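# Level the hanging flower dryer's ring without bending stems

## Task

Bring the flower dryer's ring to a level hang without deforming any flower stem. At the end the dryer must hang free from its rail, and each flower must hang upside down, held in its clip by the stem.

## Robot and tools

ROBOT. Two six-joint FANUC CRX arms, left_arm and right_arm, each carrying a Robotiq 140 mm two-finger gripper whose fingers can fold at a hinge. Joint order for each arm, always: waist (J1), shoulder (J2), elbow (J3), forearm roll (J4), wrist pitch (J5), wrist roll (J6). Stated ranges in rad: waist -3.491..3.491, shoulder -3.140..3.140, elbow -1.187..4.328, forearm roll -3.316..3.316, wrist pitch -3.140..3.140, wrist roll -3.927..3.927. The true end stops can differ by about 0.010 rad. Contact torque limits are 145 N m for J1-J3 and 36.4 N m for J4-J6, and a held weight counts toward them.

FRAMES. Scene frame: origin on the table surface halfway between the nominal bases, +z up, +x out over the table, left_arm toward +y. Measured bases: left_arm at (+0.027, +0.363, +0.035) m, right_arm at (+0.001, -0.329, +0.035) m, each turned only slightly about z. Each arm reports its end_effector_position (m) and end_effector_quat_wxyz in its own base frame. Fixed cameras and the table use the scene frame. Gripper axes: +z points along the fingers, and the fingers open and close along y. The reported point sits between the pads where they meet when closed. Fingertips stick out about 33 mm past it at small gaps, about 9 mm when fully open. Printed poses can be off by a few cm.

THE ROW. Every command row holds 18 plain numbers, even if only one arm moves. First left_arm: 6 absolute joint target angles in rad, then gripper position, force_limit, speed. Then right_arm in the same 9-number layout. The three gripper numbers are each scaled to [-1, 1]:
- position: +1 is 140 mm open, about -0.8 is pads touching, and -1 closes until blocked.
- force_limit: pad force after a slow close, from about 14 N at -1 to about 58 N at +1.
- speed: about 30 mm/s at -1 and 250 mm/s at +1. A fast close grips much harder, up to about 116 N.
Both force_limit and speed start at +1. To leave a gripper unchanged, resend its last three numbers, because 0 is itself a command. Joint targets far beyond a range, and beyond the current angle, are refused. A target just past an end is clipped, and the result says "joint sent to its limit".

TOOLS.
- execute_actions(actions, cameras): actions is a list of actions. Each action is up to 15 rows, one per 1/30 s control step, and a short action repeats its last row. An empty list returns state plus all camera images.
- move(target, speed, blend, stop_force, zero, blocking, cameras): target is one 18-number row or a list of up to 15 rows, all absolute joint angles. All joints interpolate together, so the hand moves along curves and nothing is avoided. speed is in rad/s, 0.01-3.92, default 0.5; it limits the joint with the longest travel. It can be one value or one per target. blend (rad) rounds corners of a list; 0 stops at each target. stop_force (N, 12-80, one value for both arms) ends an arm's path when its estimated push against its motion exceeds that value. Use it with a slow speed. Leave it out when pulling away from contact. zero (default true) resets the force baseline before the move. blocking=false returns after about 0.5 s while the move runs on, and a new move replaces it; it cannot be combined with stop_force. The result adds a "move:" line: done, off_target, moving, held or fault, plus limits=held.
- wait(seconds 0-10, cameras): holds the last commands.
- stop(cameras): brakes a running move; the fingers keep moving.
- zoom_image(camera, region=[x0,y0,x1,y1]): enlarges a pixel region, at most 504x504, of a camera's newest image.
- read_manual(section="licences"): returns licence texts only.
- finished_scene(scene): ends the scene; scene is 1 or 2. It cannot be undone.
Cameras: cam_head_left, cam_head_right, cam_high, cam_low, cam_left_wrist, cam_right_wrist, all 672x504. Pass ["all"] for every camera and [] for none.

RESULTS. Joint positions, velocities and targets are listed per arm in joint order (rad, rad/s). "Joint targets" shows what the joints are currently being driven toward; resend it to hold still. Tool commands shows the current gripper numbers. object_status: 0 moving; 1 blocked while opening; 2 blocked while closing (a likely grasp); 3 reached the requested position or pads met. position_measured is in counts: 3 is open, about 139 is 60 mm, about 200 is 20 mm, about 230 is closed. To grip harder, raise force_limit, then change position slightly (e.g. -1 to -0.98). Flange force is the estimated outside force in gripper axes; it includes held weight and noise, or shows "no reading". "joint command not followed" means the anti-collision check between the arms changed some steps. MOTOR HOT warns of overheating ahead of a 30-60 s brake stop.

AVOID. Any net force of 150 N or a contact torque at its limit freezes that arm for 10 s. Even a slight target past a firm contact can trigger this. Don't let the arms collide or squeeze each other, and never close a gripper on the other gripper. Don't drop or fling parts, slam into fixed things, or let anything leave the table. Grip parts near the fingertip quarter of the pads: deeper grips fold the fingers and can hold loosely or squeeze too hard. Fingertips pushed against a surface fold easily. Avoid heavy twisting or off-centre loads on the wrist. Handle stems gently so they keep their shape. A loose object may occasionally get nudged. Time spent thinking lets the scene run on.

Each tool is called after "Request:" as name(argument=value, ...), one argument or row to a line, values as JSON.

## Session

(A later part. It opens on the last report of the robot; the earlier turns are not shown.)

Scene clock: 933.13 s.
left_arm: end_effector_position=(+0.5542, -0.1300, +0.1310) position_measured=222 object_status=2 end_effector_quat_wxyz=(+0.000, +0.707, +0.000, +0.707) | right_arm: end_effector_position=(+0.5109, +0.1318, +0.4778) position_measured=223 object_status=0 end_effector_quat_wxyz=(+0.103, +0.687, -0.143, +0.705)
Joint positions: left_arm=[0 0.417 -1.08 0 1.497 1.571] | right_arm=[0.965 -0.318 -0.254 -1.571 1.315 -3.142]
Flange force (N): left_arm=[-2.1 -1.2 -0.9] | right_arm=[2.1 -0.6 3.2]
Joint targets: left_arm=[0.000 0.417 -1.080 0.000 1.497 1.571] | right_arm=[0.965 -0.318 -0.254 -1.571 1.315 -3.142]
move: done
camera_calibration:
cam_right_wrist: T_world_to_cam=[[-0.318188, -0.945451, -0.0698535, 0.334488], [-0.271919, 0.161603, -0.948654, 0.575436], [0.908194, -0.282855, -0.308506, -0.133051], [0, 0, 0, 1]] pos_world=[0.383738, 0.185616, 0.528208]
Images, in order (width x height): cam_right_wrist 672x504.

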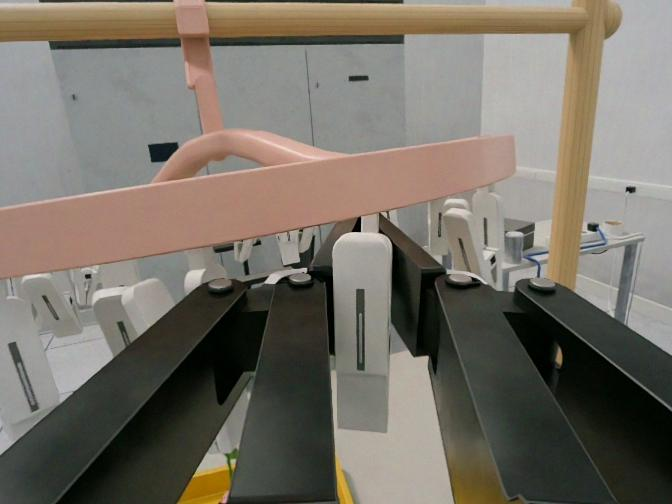

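Request:
move(
  target=[
    [0.0,0.417,-1.0803,0,1.4973,1.5708,-1,-1,-1,0.965,-0.3179,-0.2543,-1.5708,1.315,-3.1416,-0.3,-1,-0.5],
    [0.0,0.417,-1.0803,0,1.4973,1.5708,-1,-1,-1,1.267,-0.3282,-0.2617,-1.5708,1.617,-3.1416,-0.3,-1,-0.5],
    [0.0,0.417,-1.0803,0,1.4973,1.5708,-1,-1,-1,1.3021,-0.5792,-0.4266,-1.5708,1.4821,-2.99,-0.3,-1,-0.5],
  ],
  speed=0.3,
  cameras=["cam_right_wrist","cam_head_right"],
)

Request:
zoom_image(
  camera="cam_right_wrist",
  region=[236, 90, 476, 290],
)

Scene clock: 962.33 s.
left_arm: end_effector_position=(+0.5542, -0.1300, +0.1310) position_measured=222 object_status=2 end_effector_quat_wxyz=(+0.000, +0.707, +0.000, +0.707) | right_arm: end_effector_position=(+0.4092, +0.1483, +0.4698) position_measured=167 object_status=3 end_effector_quat_wxyz=(+0.064, +0.699, -0.064, +0.709)
Joint positions: left_arm=[0 0.417 -1.08 0 1.497 1.571] | right_arm=[1.302 -0.579 -0.427 -1.571 1.482 -2.99]
Flange force (N): left_arm=[-3.1 0.6 -0.9] | right_arm=[2.5 3.5 3.3]
Joint targets: left_arm=[0.000 0.417 -1.080 0.000 1.497 1.571] | right_arm=[1.302 -0.579 -0.427 -1.571 1.482 -2.990]
move: done
camera_calibration:
cam_right_wrist: T_world_to_cam=[[-0.155624, -0.987777, -0.00884332, 0.228219], [-0.308043, 0.0570343, -0.949661, 0.568268], [0.938558, -0.145066, -0.313153, -0.0691489], [0, 0, 0, 1]] pos_world=[0.275468, 0.182987, 0.520026]
Images, in order (width x height): cam_head_right 672x504, cam_right_wrist 672x504.

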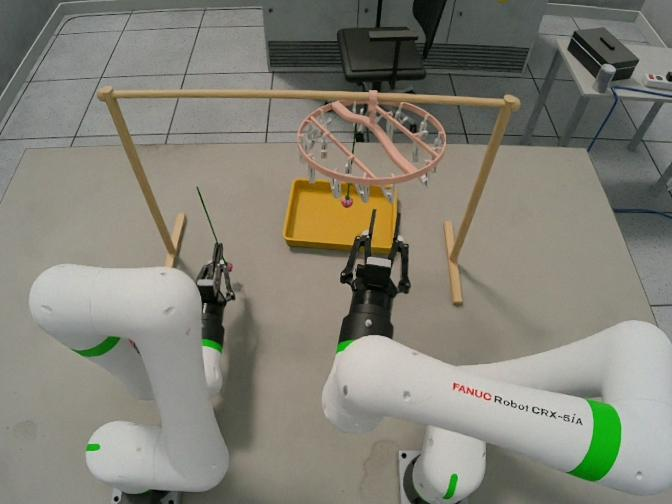

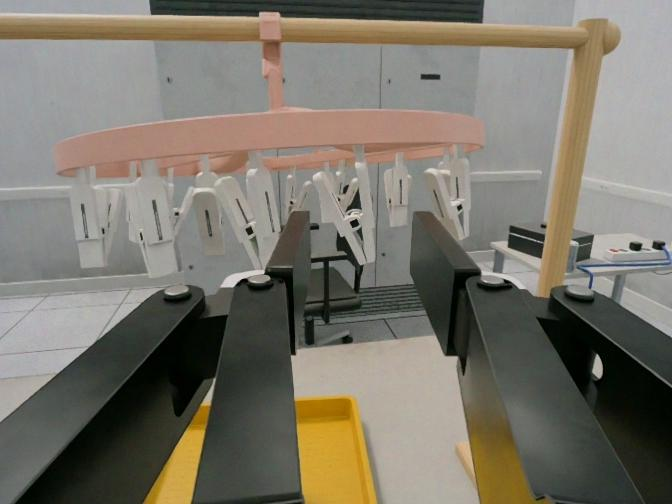

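Scaled by 2.100 from the camera's 672x504 image, which has a finer 960x720 frame.

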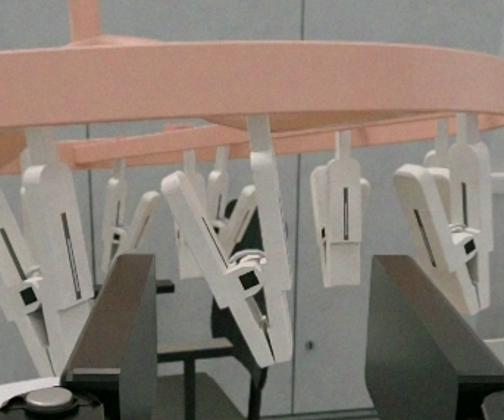

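Request:
move(
  target=[
    [0,0.417,-1.0803,0,1.4973,1.5708,-1,-1,-1,0.9273,-0.4961,-0.4006,-1.5708,1.107,-3.06,-0.3,-1,-0.5],
  ],
  speed=0.2,
  cameras=["cam_right_wrist","cam_low","cam_head_right"],
)

Request:
zoom_image(
  camera="cam_low",
  region=[320, 110, 440, 230],
)

Scene clock: 1002.93 s.
left_arm: end_effector_position=(+0.5542, -0.1300, +0.1310) position_measured=222 object_status=2 end_effector_quat_wxyz=(+0.000, +0.707, +0.000, +0.707) | right_arm: end_effector_position=(+0.4975, +0.1319, +0.4724) position_measured=167 object_status=3 end_effector_quat_wxyz=(+0.064, +0.689, -0.064, +0.719)
Joint positions: left_arm=[0 0.417 -1.08 0 1.497 1.571] | right_arm=[0.927 -0.496 -0.401 -1.571 1.107 -3.06]
Flange force (N): left_arm=[-3.9 -0.7 0.0] | right_arm=[3.3 1.8 3.2]
Joint targets: left_arm=[0.000 0.417 -1.080 0.000 1.497 1.571] | right_arm=[0.927 -0.496 -0.401 -1.571 1.107 -3.060]
move: done
camera_calibration:
cam_right_wrist: T_world_to_cam=[[-0.155792, -0.987722, -0.0116084, 0.227218], [-0.27998, 0.0554246, -0.958405, 0.589298], [0.947281, -0.146061, -0.285177, -0.171021], [0, 0, 0, 1]] pos_world=[0.362395, 0.166787, 0.518652]
Images, in order (width x height): cam_head_right 672x504, cam_low 672x504, cam_right_wrist 672x504.

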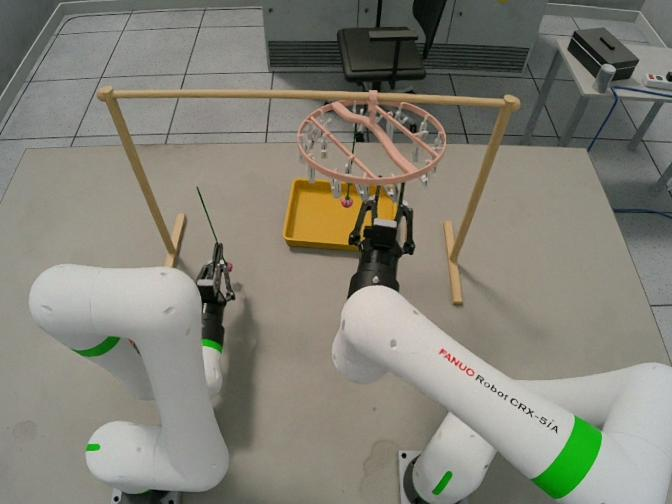

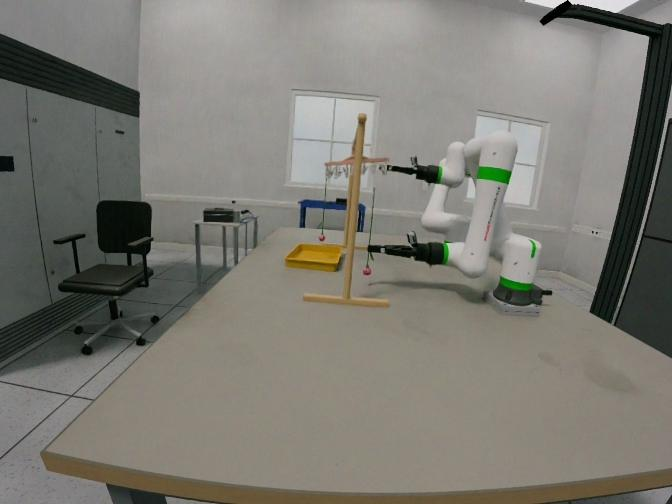

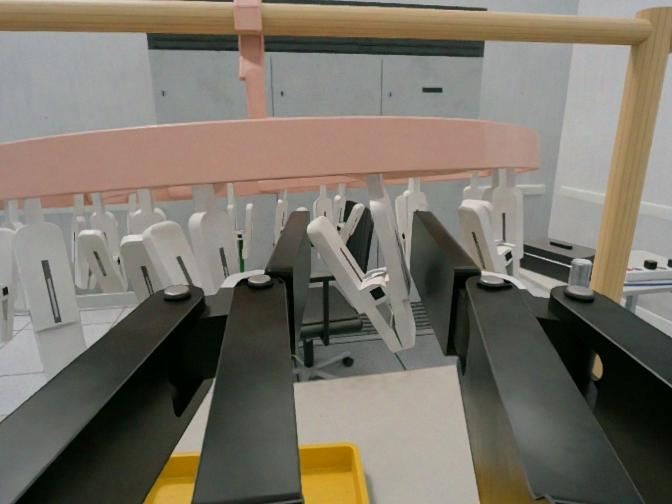

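Scaled by 4.200 from the camera's 672x504 image, which has a finer 960x720 frame.

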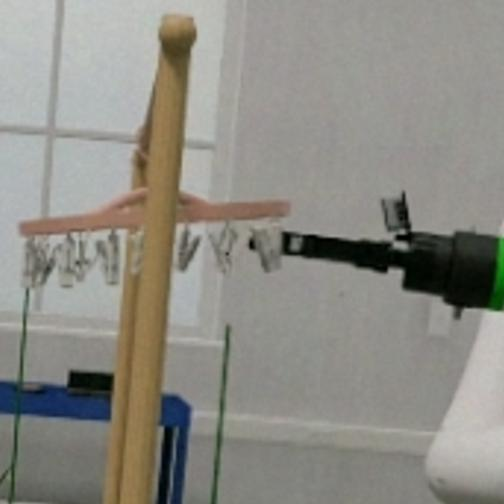

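Request:
move(
  target=[
    [0,0.417,-1.0803,0,1.4973,1.5708,-1,-1,-1,0.8623,-0.4691,-0.3849,-1.5708,1.0423,-3.07,-0.3,-1,-0.5],
  ],
  speed=0.2,
  cameras=["cam_right_wrist","cam_low"],
)

Request:
zoom_image(
  camera="cam_low",
  region=[320, 110, 440, 230],
)

Scene clock: 1023.20 s.
left_arm: end_effector_position=(+0.5542, -0.1300, +0.1310) position_measured=222 object_status=2 end_effector_quat_wxyz=(+0.000, +0.707, +0.000, +0.707) | right_arm: end_effector_position=(+0.5157, +0.1286, +0.4724) position_measured=167 object_status=3 end_effector_quat_wxyz=(+0.065, +0.689, -0.063, +0.719)
Joint positions: left_arm=[0 0.417 -1.08 0 1.497 1.571] | right_arm=[0.862 -0.469 -0.385 -1.571 1.042 -3.07]
Flange force (N): left_arm=[-0.6 -1.1 -0.6] | right_arm=[3.4 0.0 2.6]
Joint targets: left_arm=[0.000 0.417 -1.080 0.000 1.497 1.571] | right_arm=[0.862 -0.469 -0.385 -1.571 1.042 -3.070]
move: done
camera_calibration:
cam_right_wrist: T_world_to_cam=[[-0.15586, -0.987739, -0.00890018, 0.225515], [-0.280825, 0.0529476, -0.958298, 0.595335], [0.947019, -0.146861, -0.285634, -0.188234], [0, 0, 0, 1]] pos_world=[0.380594, 0.163584, 0.518749]
Images, in order (width x height): cam_low 672x504, cam_right_wrist 672x504.

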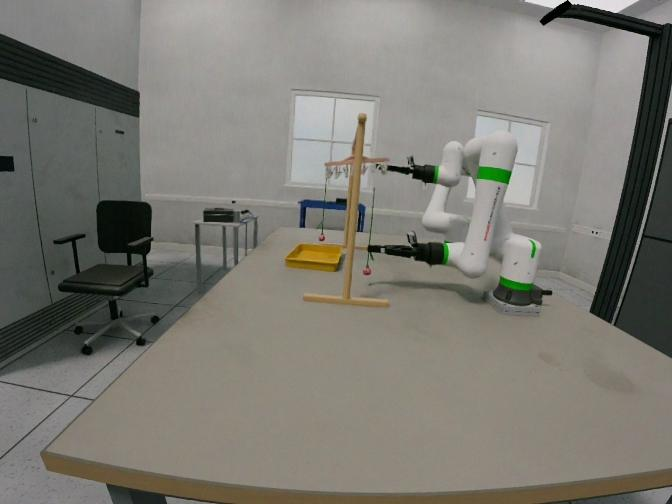

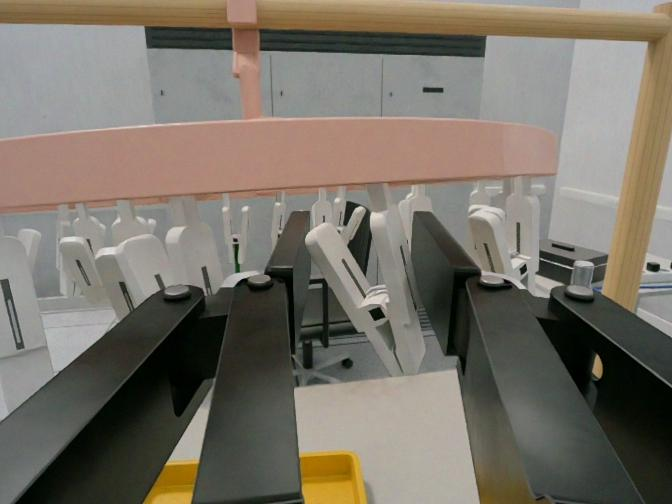

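Scaled by 4.200 from the camera's 672x504 image, which has a finer 960x720 frame.

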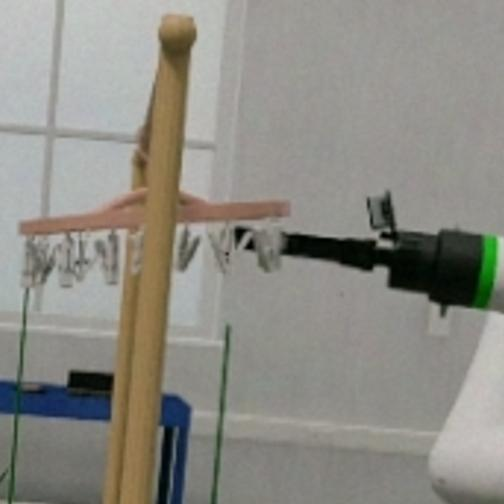

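Request:
move(
  target=[
    [0,0.417,-1.0803,0,1.4973,1.5708,-1,-1,-1,0.9565,-0.5075,-0.4067,-1.5708,1.1365,-3.05,-0.3,-1,-0.5],
    [0,0.417,-1.0803,0,1.4973,1.5708,-1,-1,-1,0.9565,-0.5075,-0.4067,-1.5708,1.1365,-3.05,-1,-1,-1],
  ],
  speed=0.2,
  cameras=["cam_right_wrist","cam_low"],
)

Request:
zoom_image(
  camera="cam_low",
  region=[320, 110, 440, 230],
)

Scene clock: 1043.43 s.
left_arm: end_effector_position=(+0.5542, -0.1300, +0.1310) position_measured=222 object_status=2 end_effector_quat_wxyz=(+0.000, +0.707, +0.000, +0.707) | right_arm: end_effector_position=(+0.4896, +0.1330, +0.4724) position_measured=175 object_status=2 end_effector_quat_wxyz=(+0.066, +0.689, -0.063, +0.719)
Joint positions: left_arm=[0 0.417 -1.08 0 1.497 1.571] | right_arm=[0.957 -0.508 -0.407 -1.571 1.137 -3.05]
Flange force (N): left_arm=[-1.7 -2.3 -0.6] | right_arm=[3.1 1.3 2.9]
Joint targets: left_arm=[0.000 0.417 -1.080 0.000 1.497 1.571] | right_arm=[0.957 -0.508 -0.407 -1.571 1.137 -3.050]
move: done
camera_calibration:
cam_right_wrist: T_world_to_cam=[[-0.156306, -0.987679, -0.00759763, 0.225478], [-0.281004, 0.0518421, -0.958305, 0.587946], [0.946892, -0.147654, -0.285645, -0.162781], [0, 0, 0, 1]] pos_world=[0.354595, 0.168184, 0.518647]
Images, in order (width x height): cam_low 672x504, cam_right_wrist 672x504.

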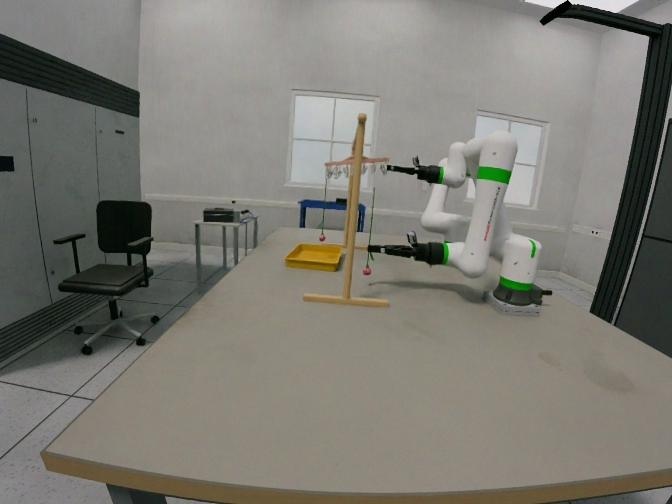

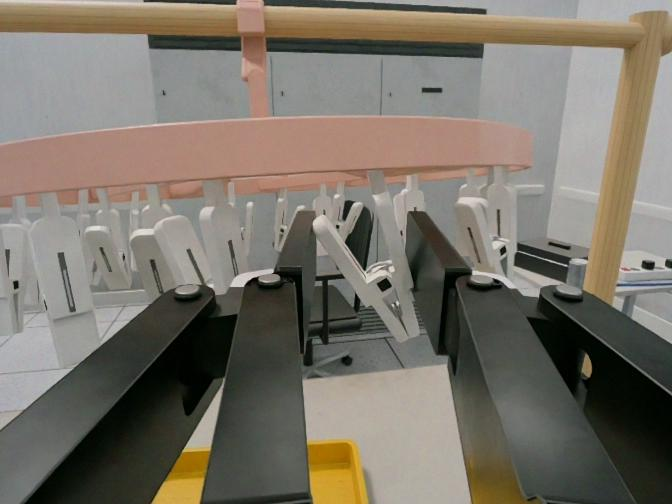

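Scaled by 4.200 from the camera's 672x504 image, which has a finer 960x720 frame.

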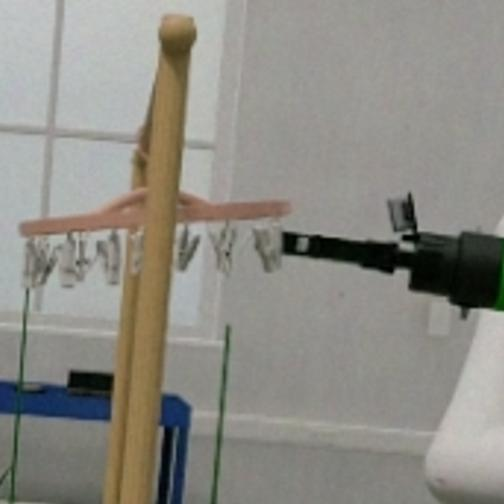

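Request:
move(
  target=[0,0.417,-1.0803,0,1.4973,1.5708,-1,-1,-1,0.9565,-0.5075,-0.4067,-1.5708,1.1365,-3.05,-0.97,-0.5,-1],
  cameras=["cam_right_wrist"],
)

Scene clock: 1052.53 s.
left_arm: end_effector_position=(+0.5542, -0.1300, +0.1310) position_measured=222 object_status=2 end_effector_quat_wxyz=(+0.000, +0.707, +0.000, +0.707) | right_arm: end_effector_position=(+0.4896, +0.1330, +0.4723) position_measured=175 object_status=2 end_effector_quat_wxyz=(+0.066, +0.689, -0.063, +0.719)
Joint positions: left_arm=[0 0.417 -1.08 0 1.497 1.571] | right_arm=[0.957 -0.508 -0.407 -1.571 1.137 -3.05]
Flange force (N): left_arm=[-1.4 -1.9 -1.4] | right_arm=[2.6 2.2 3.9]
Joint targets: left_arm=[0.000 0.417 -1.080 0.000 1.497 1.571] | right_arm=[0.957 -0.508 -0.407 -1.571 1.137 -3.050]
move: done
camera_calibration:
cam_right_wrist: T_world_to_cam=[[-0.156329, -0.987675, -0.00767557, 0.225526], [-0.28099, 0.0519223, -0.958305, 0.587928], [0.946893, -0.147654, -0.285644, -0.162782], [0, 0, 0, 1]] pos_world=[0.354595, 0.168184, 0.518647]
Images, in order (width x height): cam_right_wrist 672x504.

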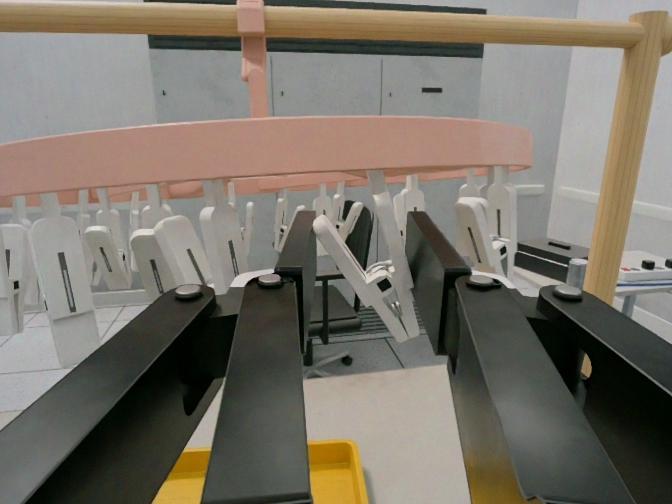

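Request:
move(
  target=[
    [0,0.417,-1.0803,0,1.4973,1.5708,-1,-1,-1,0.9565,-0.5075,-0.4067,-1.5708,1.1365,-3.05,-0.3,-1,-0.7],
    [0,0.417,-1.0803,0,1.4973,1.5708,-1,-1,-1,0.9565,-0.5128,-0.3933,-1.5708,1.1365,-3.033,-0.3,-1,-0.7],
    [0,0.417,-1.0803,0,1.4973,1.5708,-1,-1,-1,0.9565,-0.5128,-0.3933,-1.5708,1.1365,-3.033,-1,-1,-1],
  ],
  speed=0.2,
  cameras=["cam_right_wrist"],
)

Scene clock: 1066.63 s.
left_arm: end_effector_position=(+0.5542, -0.1300, +0.1310) position_measured=222 object_status=2 end_effector_quat_wxyz=(+0.000, +0.707, +0.000, +0.707) | right_arm: end_effector_position=(+0.4892, +0.1325, +0.4823) position_measured=187 object_status=0 end_effector_quat_wxyz=(+0.066, +0.686, -0.063, +0.722)
Joint positions: left_arm=[0 0.417 -1.08 0 1.497 1.571] | right_arm=[0.957 -0.513 -0.393 -1.571 1.137 -3.033]
Flange force (N): left_arm=[-3.3 -0.4 0.2] | right_arm=[2.7 2.3 3.2]
Joint targets: left_arm=[0.000 0.417 -1.080 0.000 1.497 1.571] | right_arm=[0.957 -0.513 -0.393 -1.571 1.137 -3.033]
move: done
camera_calibration:
cam_right_wrist: T_world_to_cam=[[-0.157073, -0.987559, -0.00740753, 0.225194], [-0.273566, 0.0507159, -0.960515, 0.595003], [0.948941, -0.148845, -0.278128, -0.16414], [0, 0, 0, 1]] pos_world=[0.353904, 0.167785, 0.527526]
Images, in order (width x height): cam_right_wrist 672x504.

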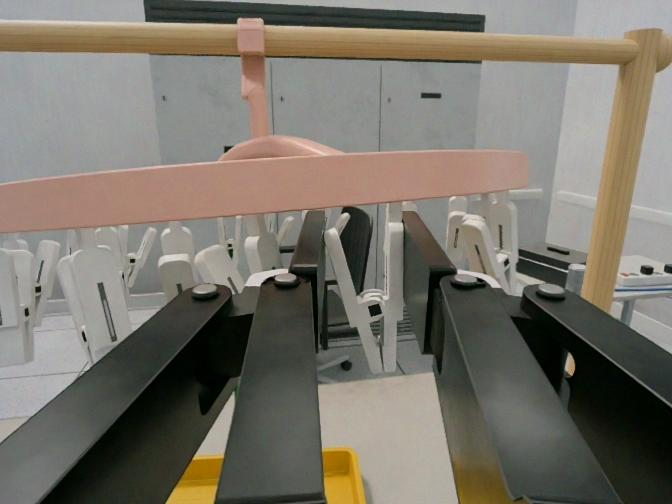

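Request:
move(
  target=[0,0.417,-1.0803,0,1.4973,1.5708,-1,-1,-1,0.9565,-0.5128,-0.3933,-1.5708,1.1365,-3.033,-0.97,0,-1],
  cameras=["cam_right_wrist","cam_head_right"],
)

Request:
zoom_image(
  camera="cam_right_wrist",
  region=[280, 150, 480, 400],
)

Scene clock: 1069.77 s.
left_arm: end_effector_position=(+0.5542, -0.1300, +0.1310) position_measured=222 object_status=2 end_effector_quat_wxyz=(+0.000, +0.707, +0.000, +0.707) | right_arm: end_effector_position=(+0.4892, +0.1325, +0.4823) position_measured=202 object_status=2 end_effector_quat_wxyz=(+0.066, +0.686, -0.063, +0.722)
Joint positions: left_arm=[0 0.417 -1.08 0 1.497 1.571] | right_arm=[0.957 -0.513 -0.393 -1.571 1.137 -3.033]
Flange force (N): left_arm=[-3.6 -1.8 -0.5] | right_arm=[2.1 3.6 0.8]
Joint targets: left_arm=[0.000 0.417 -1.080 0.000 1.497 1.571] | right_arm=[0.957 -0.513 -0.393 -1.571 1.137 -3.033]
move: done
camera_calibration:
cam_right_wrist: T_world_to_cam=[[-0.157073, -0.987559, -0.00740753, 0.225194], [-0.273566, 0.0507159, -0.960515, 0.595003], [0.948941, -0.148845, -0.278128, -0.16414], [0, 0, 0, 1]] pos_world=[0.353904, 0.167785, 0.527526]
Images, in order (width x height): cam_head_right 672x504, cam_right_wrist 672x504.

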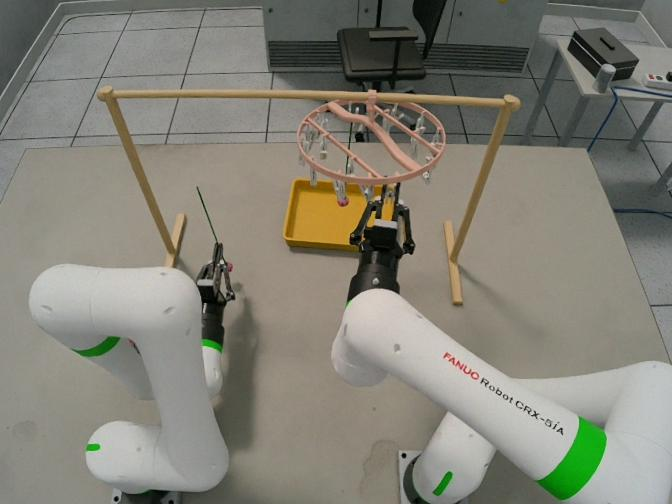

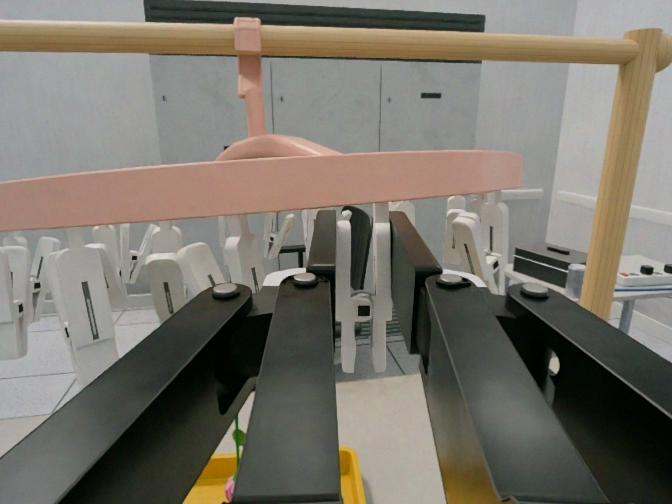

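Scaled by 2.016 from the camera's 672x504 image, which has a finer 960x720 frame.

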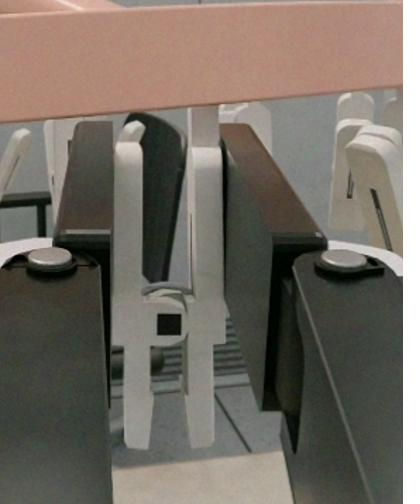

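Request:
move(
  target=[0,0.371,-0.6987,0,1.0697,1.5708,-1,-1,-1,0.9565,-0.5128,-0.3933,-1.5708,1.1365,-3.033,-0.97,0,-1],
  speed=0.3,
  cameras=[],
)

Request:
move(
  target=[-0.62,0.371,-0.6987,0,1.0697,1.5708,-1,-1,-1,0.9565,-0.5128,-0.3933,-1.5708,1.1365,-3.033,-0.97,0,-1],
  speed=0.3,
  cameras=["all"],
)

Scene clock: 1097.40 s.
left_arm: end_effector_position=(+0.7117, -0.1300, +0.1900) position_measured=222 object_status=2 end_effector_quat_wxyz=(+0.000, +0.707, +0.000, +0.707) | right_arm: end_effector_position=(+0.4892, +0.1325, +0.4823) position_measured=202 object_status=2 end_effector_quat_wxyz=(+0.066, +0.686, -0.063, +0.722)
Joint positions: left_arm=[0 0.371 -0.699 0 1.07 1.571] | right_arm=[0.957 -0.513 -0.393 -1.571 1.137 -3.033]
Flange force (N): left_arm=[-2.3 0.8 0.3] | right_arm=[2.3 3.0 0.5]
Joint targets: left_arm=[0.000 0.371 -0.699 0.000 1.070 1.571] | right_arm=[0.957 -0.513 -0.393 -1.571 1.137 -3.033]
move: done
No camera images: "cameras" was empty.

Scene clock: 1099.83 s.
left_arm: end_effector_position=(+0.5037, -0.5193, +0.1900) position_measured=222 object_status=2 end_effector_quat_wxyz=(+0.216, +0.673, -0.216, +0.673) | right_arm: end_effector_position=(+0.4892, +0.1325, +0.4823) position_measured=202 object_status=2 end_effector_quat_wxyz=(+0.066, +0.686, -0.063, +0.722)
Joint positions: left_arm=[-0.62 0.371 -0.699 0 1.07 1.571] | right_arm=[0.957 -0.513 -0.393 -1.571 1.137 -3.033]
Flange force (N): left_arm=[-2.1 0.3 0.5] | right_arm=[2.7 3.4 0.4]
Joint targets: left_arm=[-0.620 0.371 -0.699 0.000 1.070 1.571] | right_arm=[0.957 -0.513 -0.393 -1.571 1.137 -3.033]
move: done
camera_calibration:
cam_left_wrist: T_world_to_cam=[[-0.59046, -0.807058, 0.00375258, -0.114499], [-0.268104, 0.191761, -0.944112, 0.420439], [0.761234, -0.558467, -0.329603, -0.467407], [0, 0, 0, 1]] pos_world=[0.40092, -0.434063, 0.243313]
cam_right_wrist: T_world_to_cam=[[-0.157073, -0.987559, -0.00740753, 0.225194], [-0.273566, 0.0507159, -0.960515, 0.595003], [0.948941, -0.148845, -0.278128, -0.16414], [0, 0, 0, 1]] pos_world=[0.353904, 0.167785, 0.527526]

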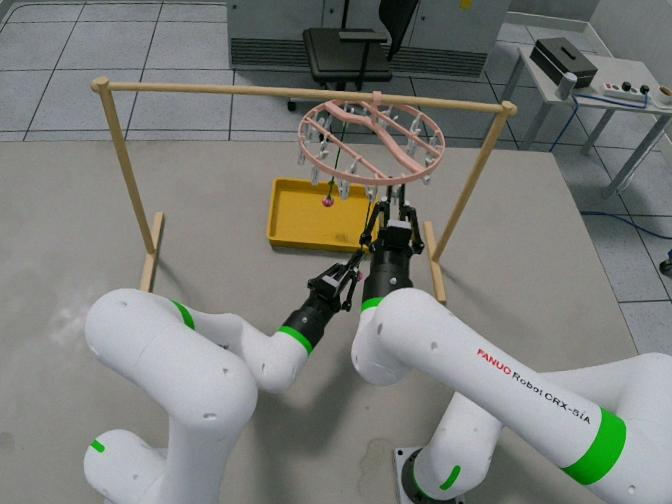

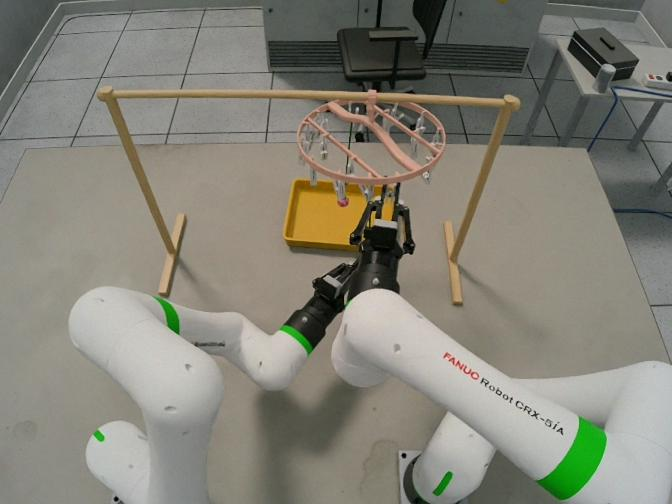

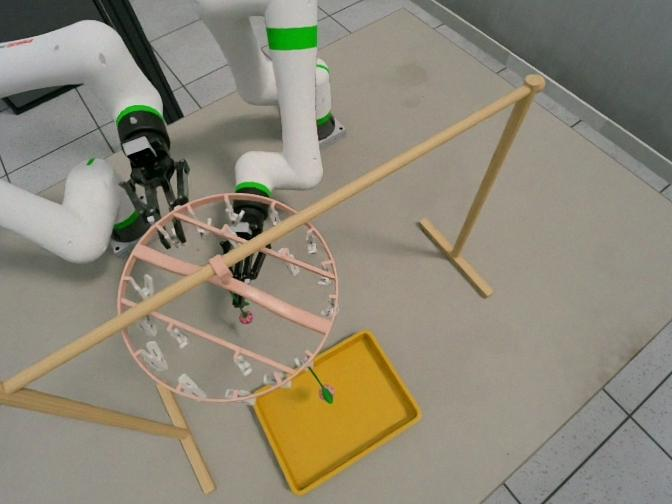

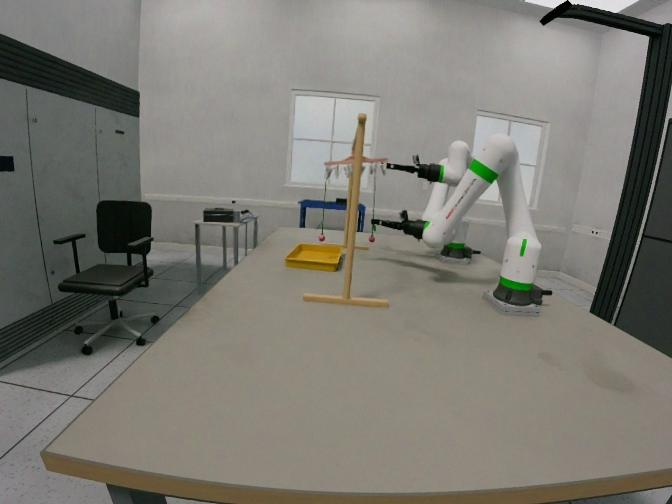

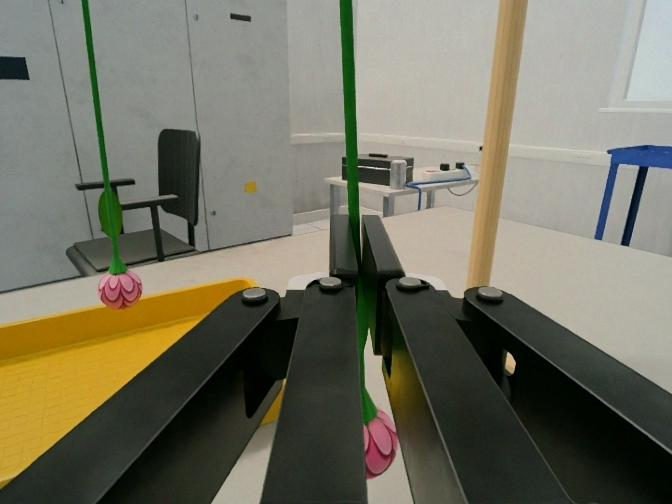

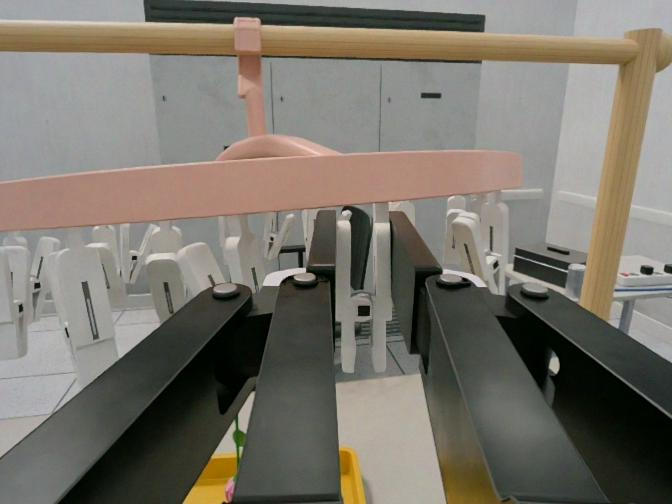

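Request:
zoom_image(
  camera="cam_low",
  region=[330, 140, 430, 250],
)

Request:
zoom_image(
  camera="cam_high",
  region=[120, 180, 300, 340],
)

Request:
zoom_image(
  camera="cam_head_left",
  region=[320, 150, 460, 290],
)

Scaled by 4.582 from the camera's 672x504 image, which has a finer 960x720 frame.

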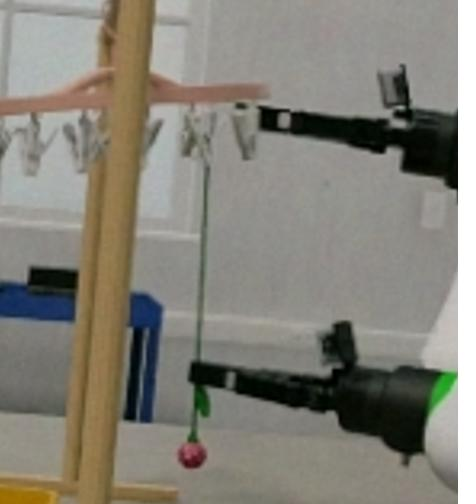

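Scaled by 2.800 from the camera's 672x504 image, which has a finer 960x720 frame.

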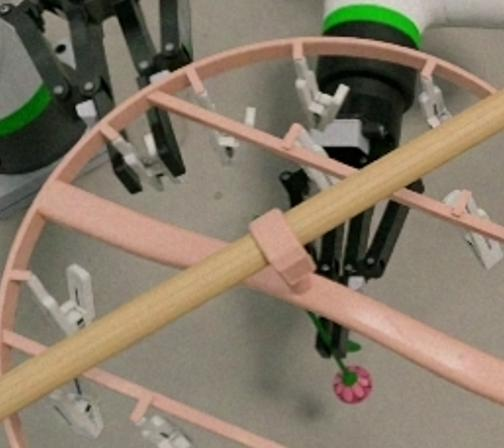

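Scaled by 3.600 from the camera's 672x504 image, which has a finer 960x720 frame.

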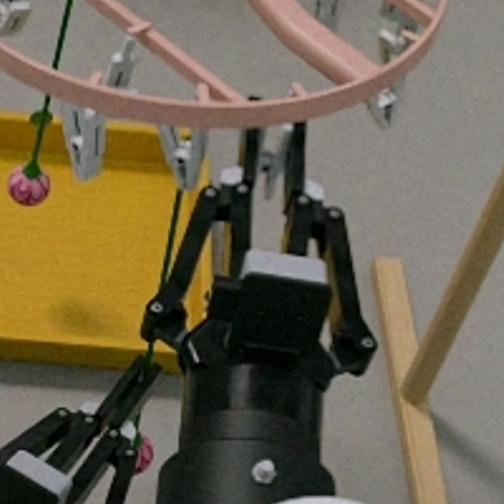

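Request:
move(
  target=[-0.6918,0.361,-0.7159,0,1.0769,1.5708,-1,-1,-1,0.9565,-0.5128,-0.3933,-1.5708,1.1365,-3.033,-0.97,0,-1],
  speed=0.2,
  cameras=["cam_low","cam_right_wrist","cam_head_left","cam_left_wrist"],
)

Request:
zoom_image(
  camera="cam_low",
  region=[330, 140, 430, 250],
)

Request:
zoom_image(
  camera="cam_right_wrist",
  region=[280, 200, 480, 450],
)

Request:
zoom_image(
  camera="cam_head_left",
  region=[320, 150, 460, 290],
)

Scene clock: 1129.10 s.
left_arm: end_effector_position=(+0.4601, -0.5500, +0.1900) position_measured=222 object_status=2 end_effector_quat_wxyz=(+0.240, +0.665, -0.240, +0.665) | right_arm: end_effector_position=(+0.4892, +0.1325, +0.4823) position_measured=202 object_status=2 end_effector_quat_wxyz=(+0.066, +0.686, -0.063, +0.722)
Joint positions: left_arm=[-0.692 0.361 -0.716 0 1.077 1.571] | right_arm=[0.957 -0.513 -0.393 -1.571 1.137 -3.033]
Flange force (N): left_arm=[-1.7 -0.7 -0.3] | right_arm=[2.3 3.7 1.4]
Joint targets: left_arm=[-0.692 0.361 -0.716 0.000 1.077 1.571] | right_arm=[0.957 -0.513 -0.393 -1.571 1.137 -3.033]
move: done
camera_calibration:
cam_left_wrist: T_world_to_cam=[[-0.646854, -0.762605, 0.00370068, -0.114479], [-0.253629, 0.210551, -0.944108, 0.418285], [0.719203, -0.611638, -0.329615, -0.461195], [0, 0, 0, 1]] pos_world=[0.363731, -0.457457, 0.243313]
cam_right_wrist: T_world_to_cam=[[-0.157073, -0.987559, -0.00740753, 0.225194], [-0.273566, 0.0507159, -0.960515, 0.595003], [0.948941, -0.148845, -0.278128, -0.16414], [0, 0, 0, 1]] pos_world=[0.353904, 0.167785, 0.527526]
Images, in order (width x height): cam_head_left 672x504, cam_low 672x504, cam_left_wrist 672x504, cam_right_wrist 672x504.

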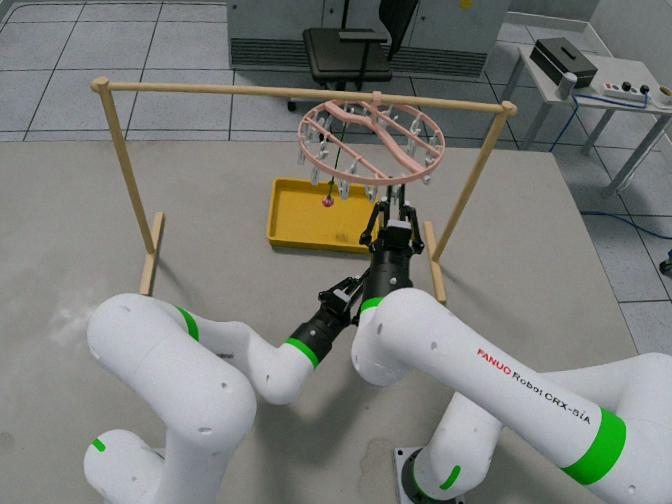

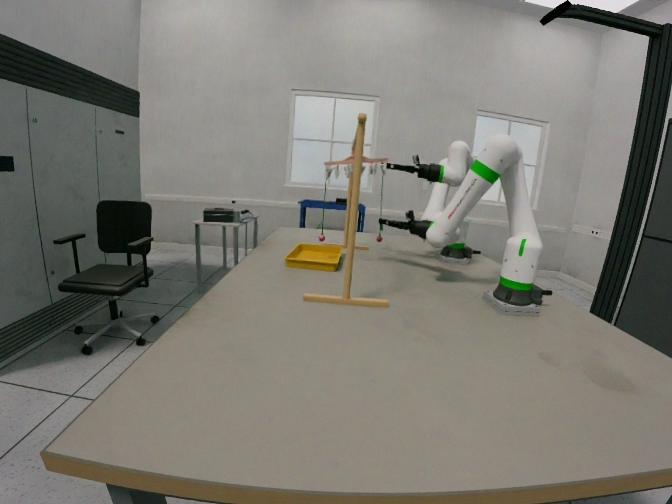

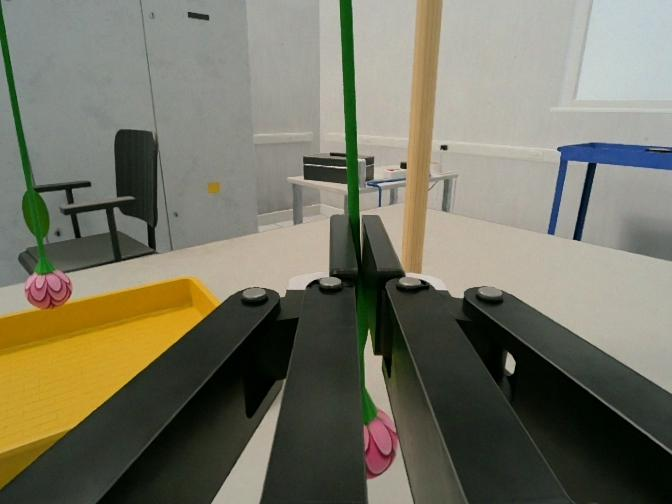

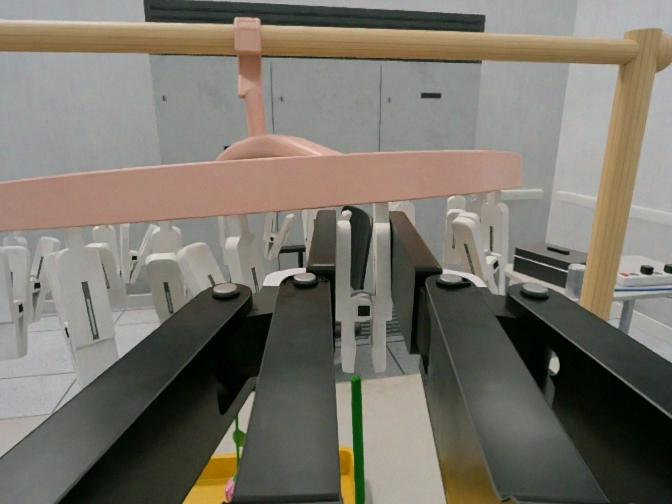

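Scaled by 4.582 from the camera's 672x504 image, which has a finer 960x720 frame.

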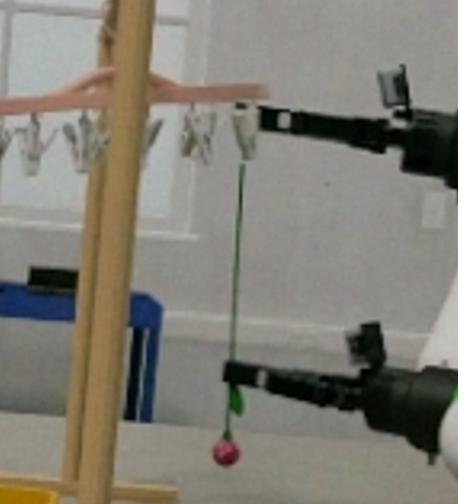

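Scaled by 2.016 from the camera's 672x504 image, which has a finer 960x720 frame.

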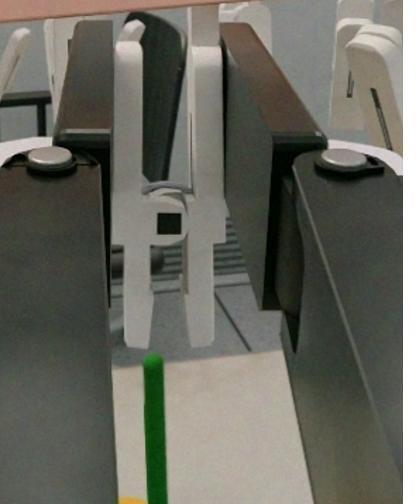

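Scaled by 3.600 from the camera's 672x504 image, which has a finer 960x720 frame.

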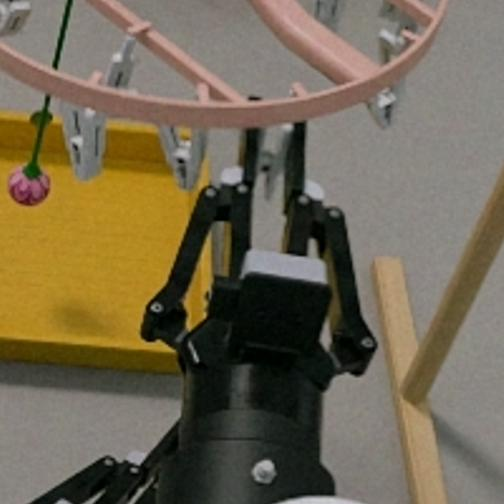

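Request:
move(
  target=[
    [-0.6987,0.3627,-0.7130,0,1.0757,1.5708,-1,-1,-1,0.9565,-0.5128,-0.3933,-1.5708,1.1365,-3.033,-0.97,0,-1],
    [-0.6987,0.3123,-0.7110,0,1.0233,1.5708,-1,-1,-1,0.9565,-0.5128,-0.3933,-1.5708,1.1365,-3.033,-0.97,0,-1],
  ],
  speed=0.06,
  cameras=["cam_low","cam_right_wrist","cam_head_left"],
)

Request:
zoom_image(
  camera="cam_low",
  region=[350, 140, 410, 206],
)

Request:
zoom_image(
  camera="cam_right_wrist",
  region=[280, 200, 480, 450],
)

Request:
zoom_image(
  camera="cam_head_left",
  region=[360, 160, 430, 230],
)

Scene clock: 1141.70 s.
left_arm: end_effector_position=(+0.4572, -0.5539, +0.2080) position_measured=222 object_status=2 end_effector_quat_wxyz=(+0.242, +0.664, -0.242, +0.664) | right_arm: end_effector_position=(+0.4892, +0.1325, +0.4823) position_measured=202 object_status=2 end_effector_quat_wxyz=(+0.066, +0.686, -0.063, +0.722)
Joint positions: left_arm=[-0.699 0.312 -0.711 0 1.023 1.571] | right_arm=[0.957 -0.513 -0.393 -1.571 1.137 -3.033]
Flange force (N): left_arm=[-2.4 0.9 0.3] | right_arm=[2.3 3.4 0.7]
Joint targets: left_arm=[-0.699 0.312 -0.711 0.000 1.023 1.571] | right_arm=[0.957 -0.513 -0.393 -1.571 1.137 -3.033]
move: done
camera_calibration:
cam_right_wrist: T_world_to_cam=[[-0.157073, -0.987559, -0.00740753, 0.225194], [-0.273566, 0.0507159, -0.960515, 0.595003], [0.948941, -0.148845, -0.278128, -0.16414], [0, 0, 0, 1]] pos_world=[0.353904, 0.167785, 0.527526]
Images, in order (width x height): cam_head_left 672x504, cam_low 672x504, cam_right_wrist 672x504.

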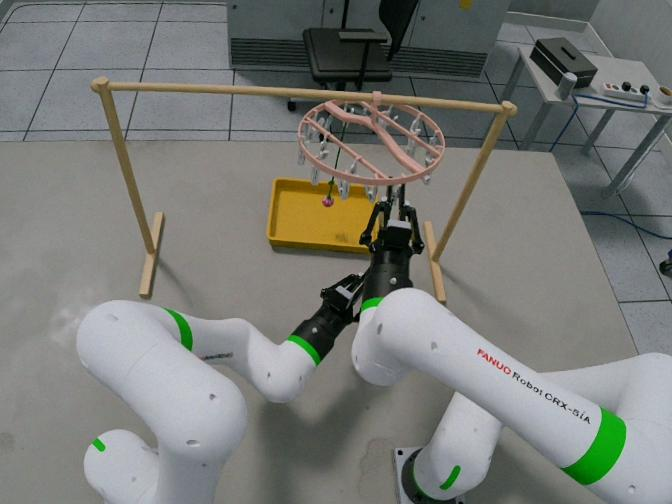

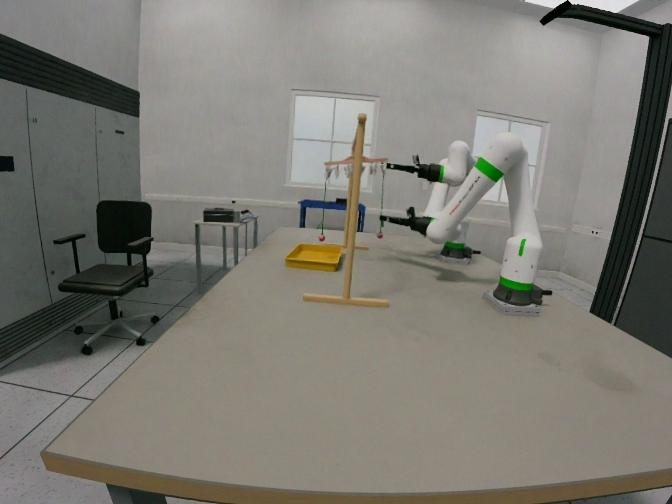

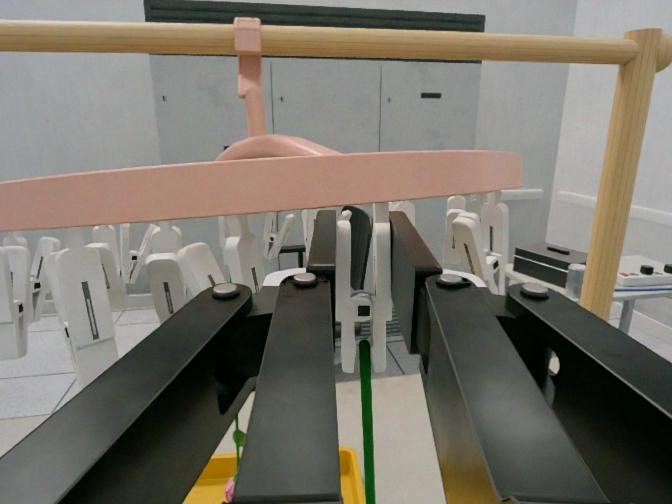

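Scaled by 7.636 from the camera's 672x504 image, which has a finer 960x720 frame.

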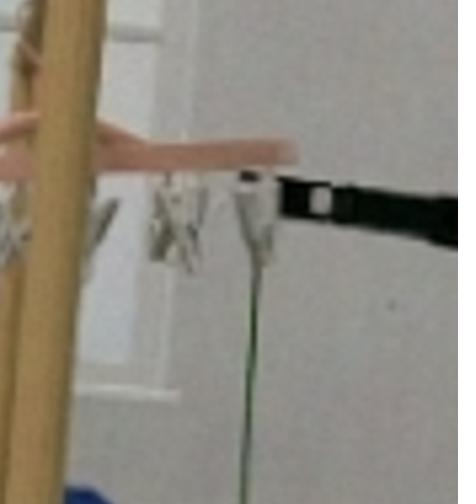

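Scaled by 2.016 from the camera's 672x504 image, which has a finer 960x720 frame.

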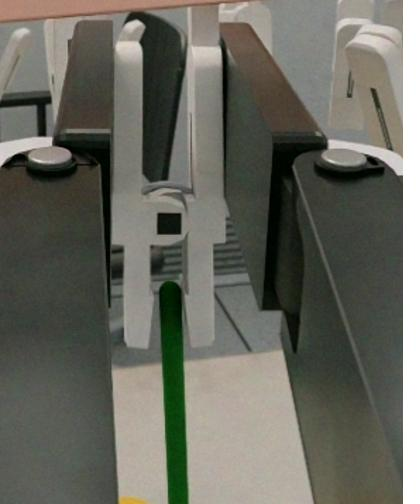

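Scaled by 7.200 from the camera's 672x504 image, which has a finer 960x720 frame.

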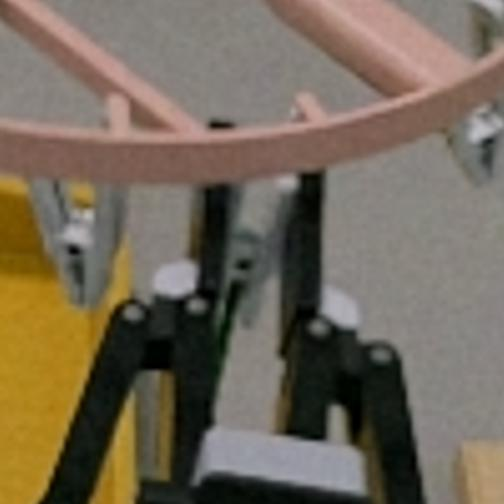

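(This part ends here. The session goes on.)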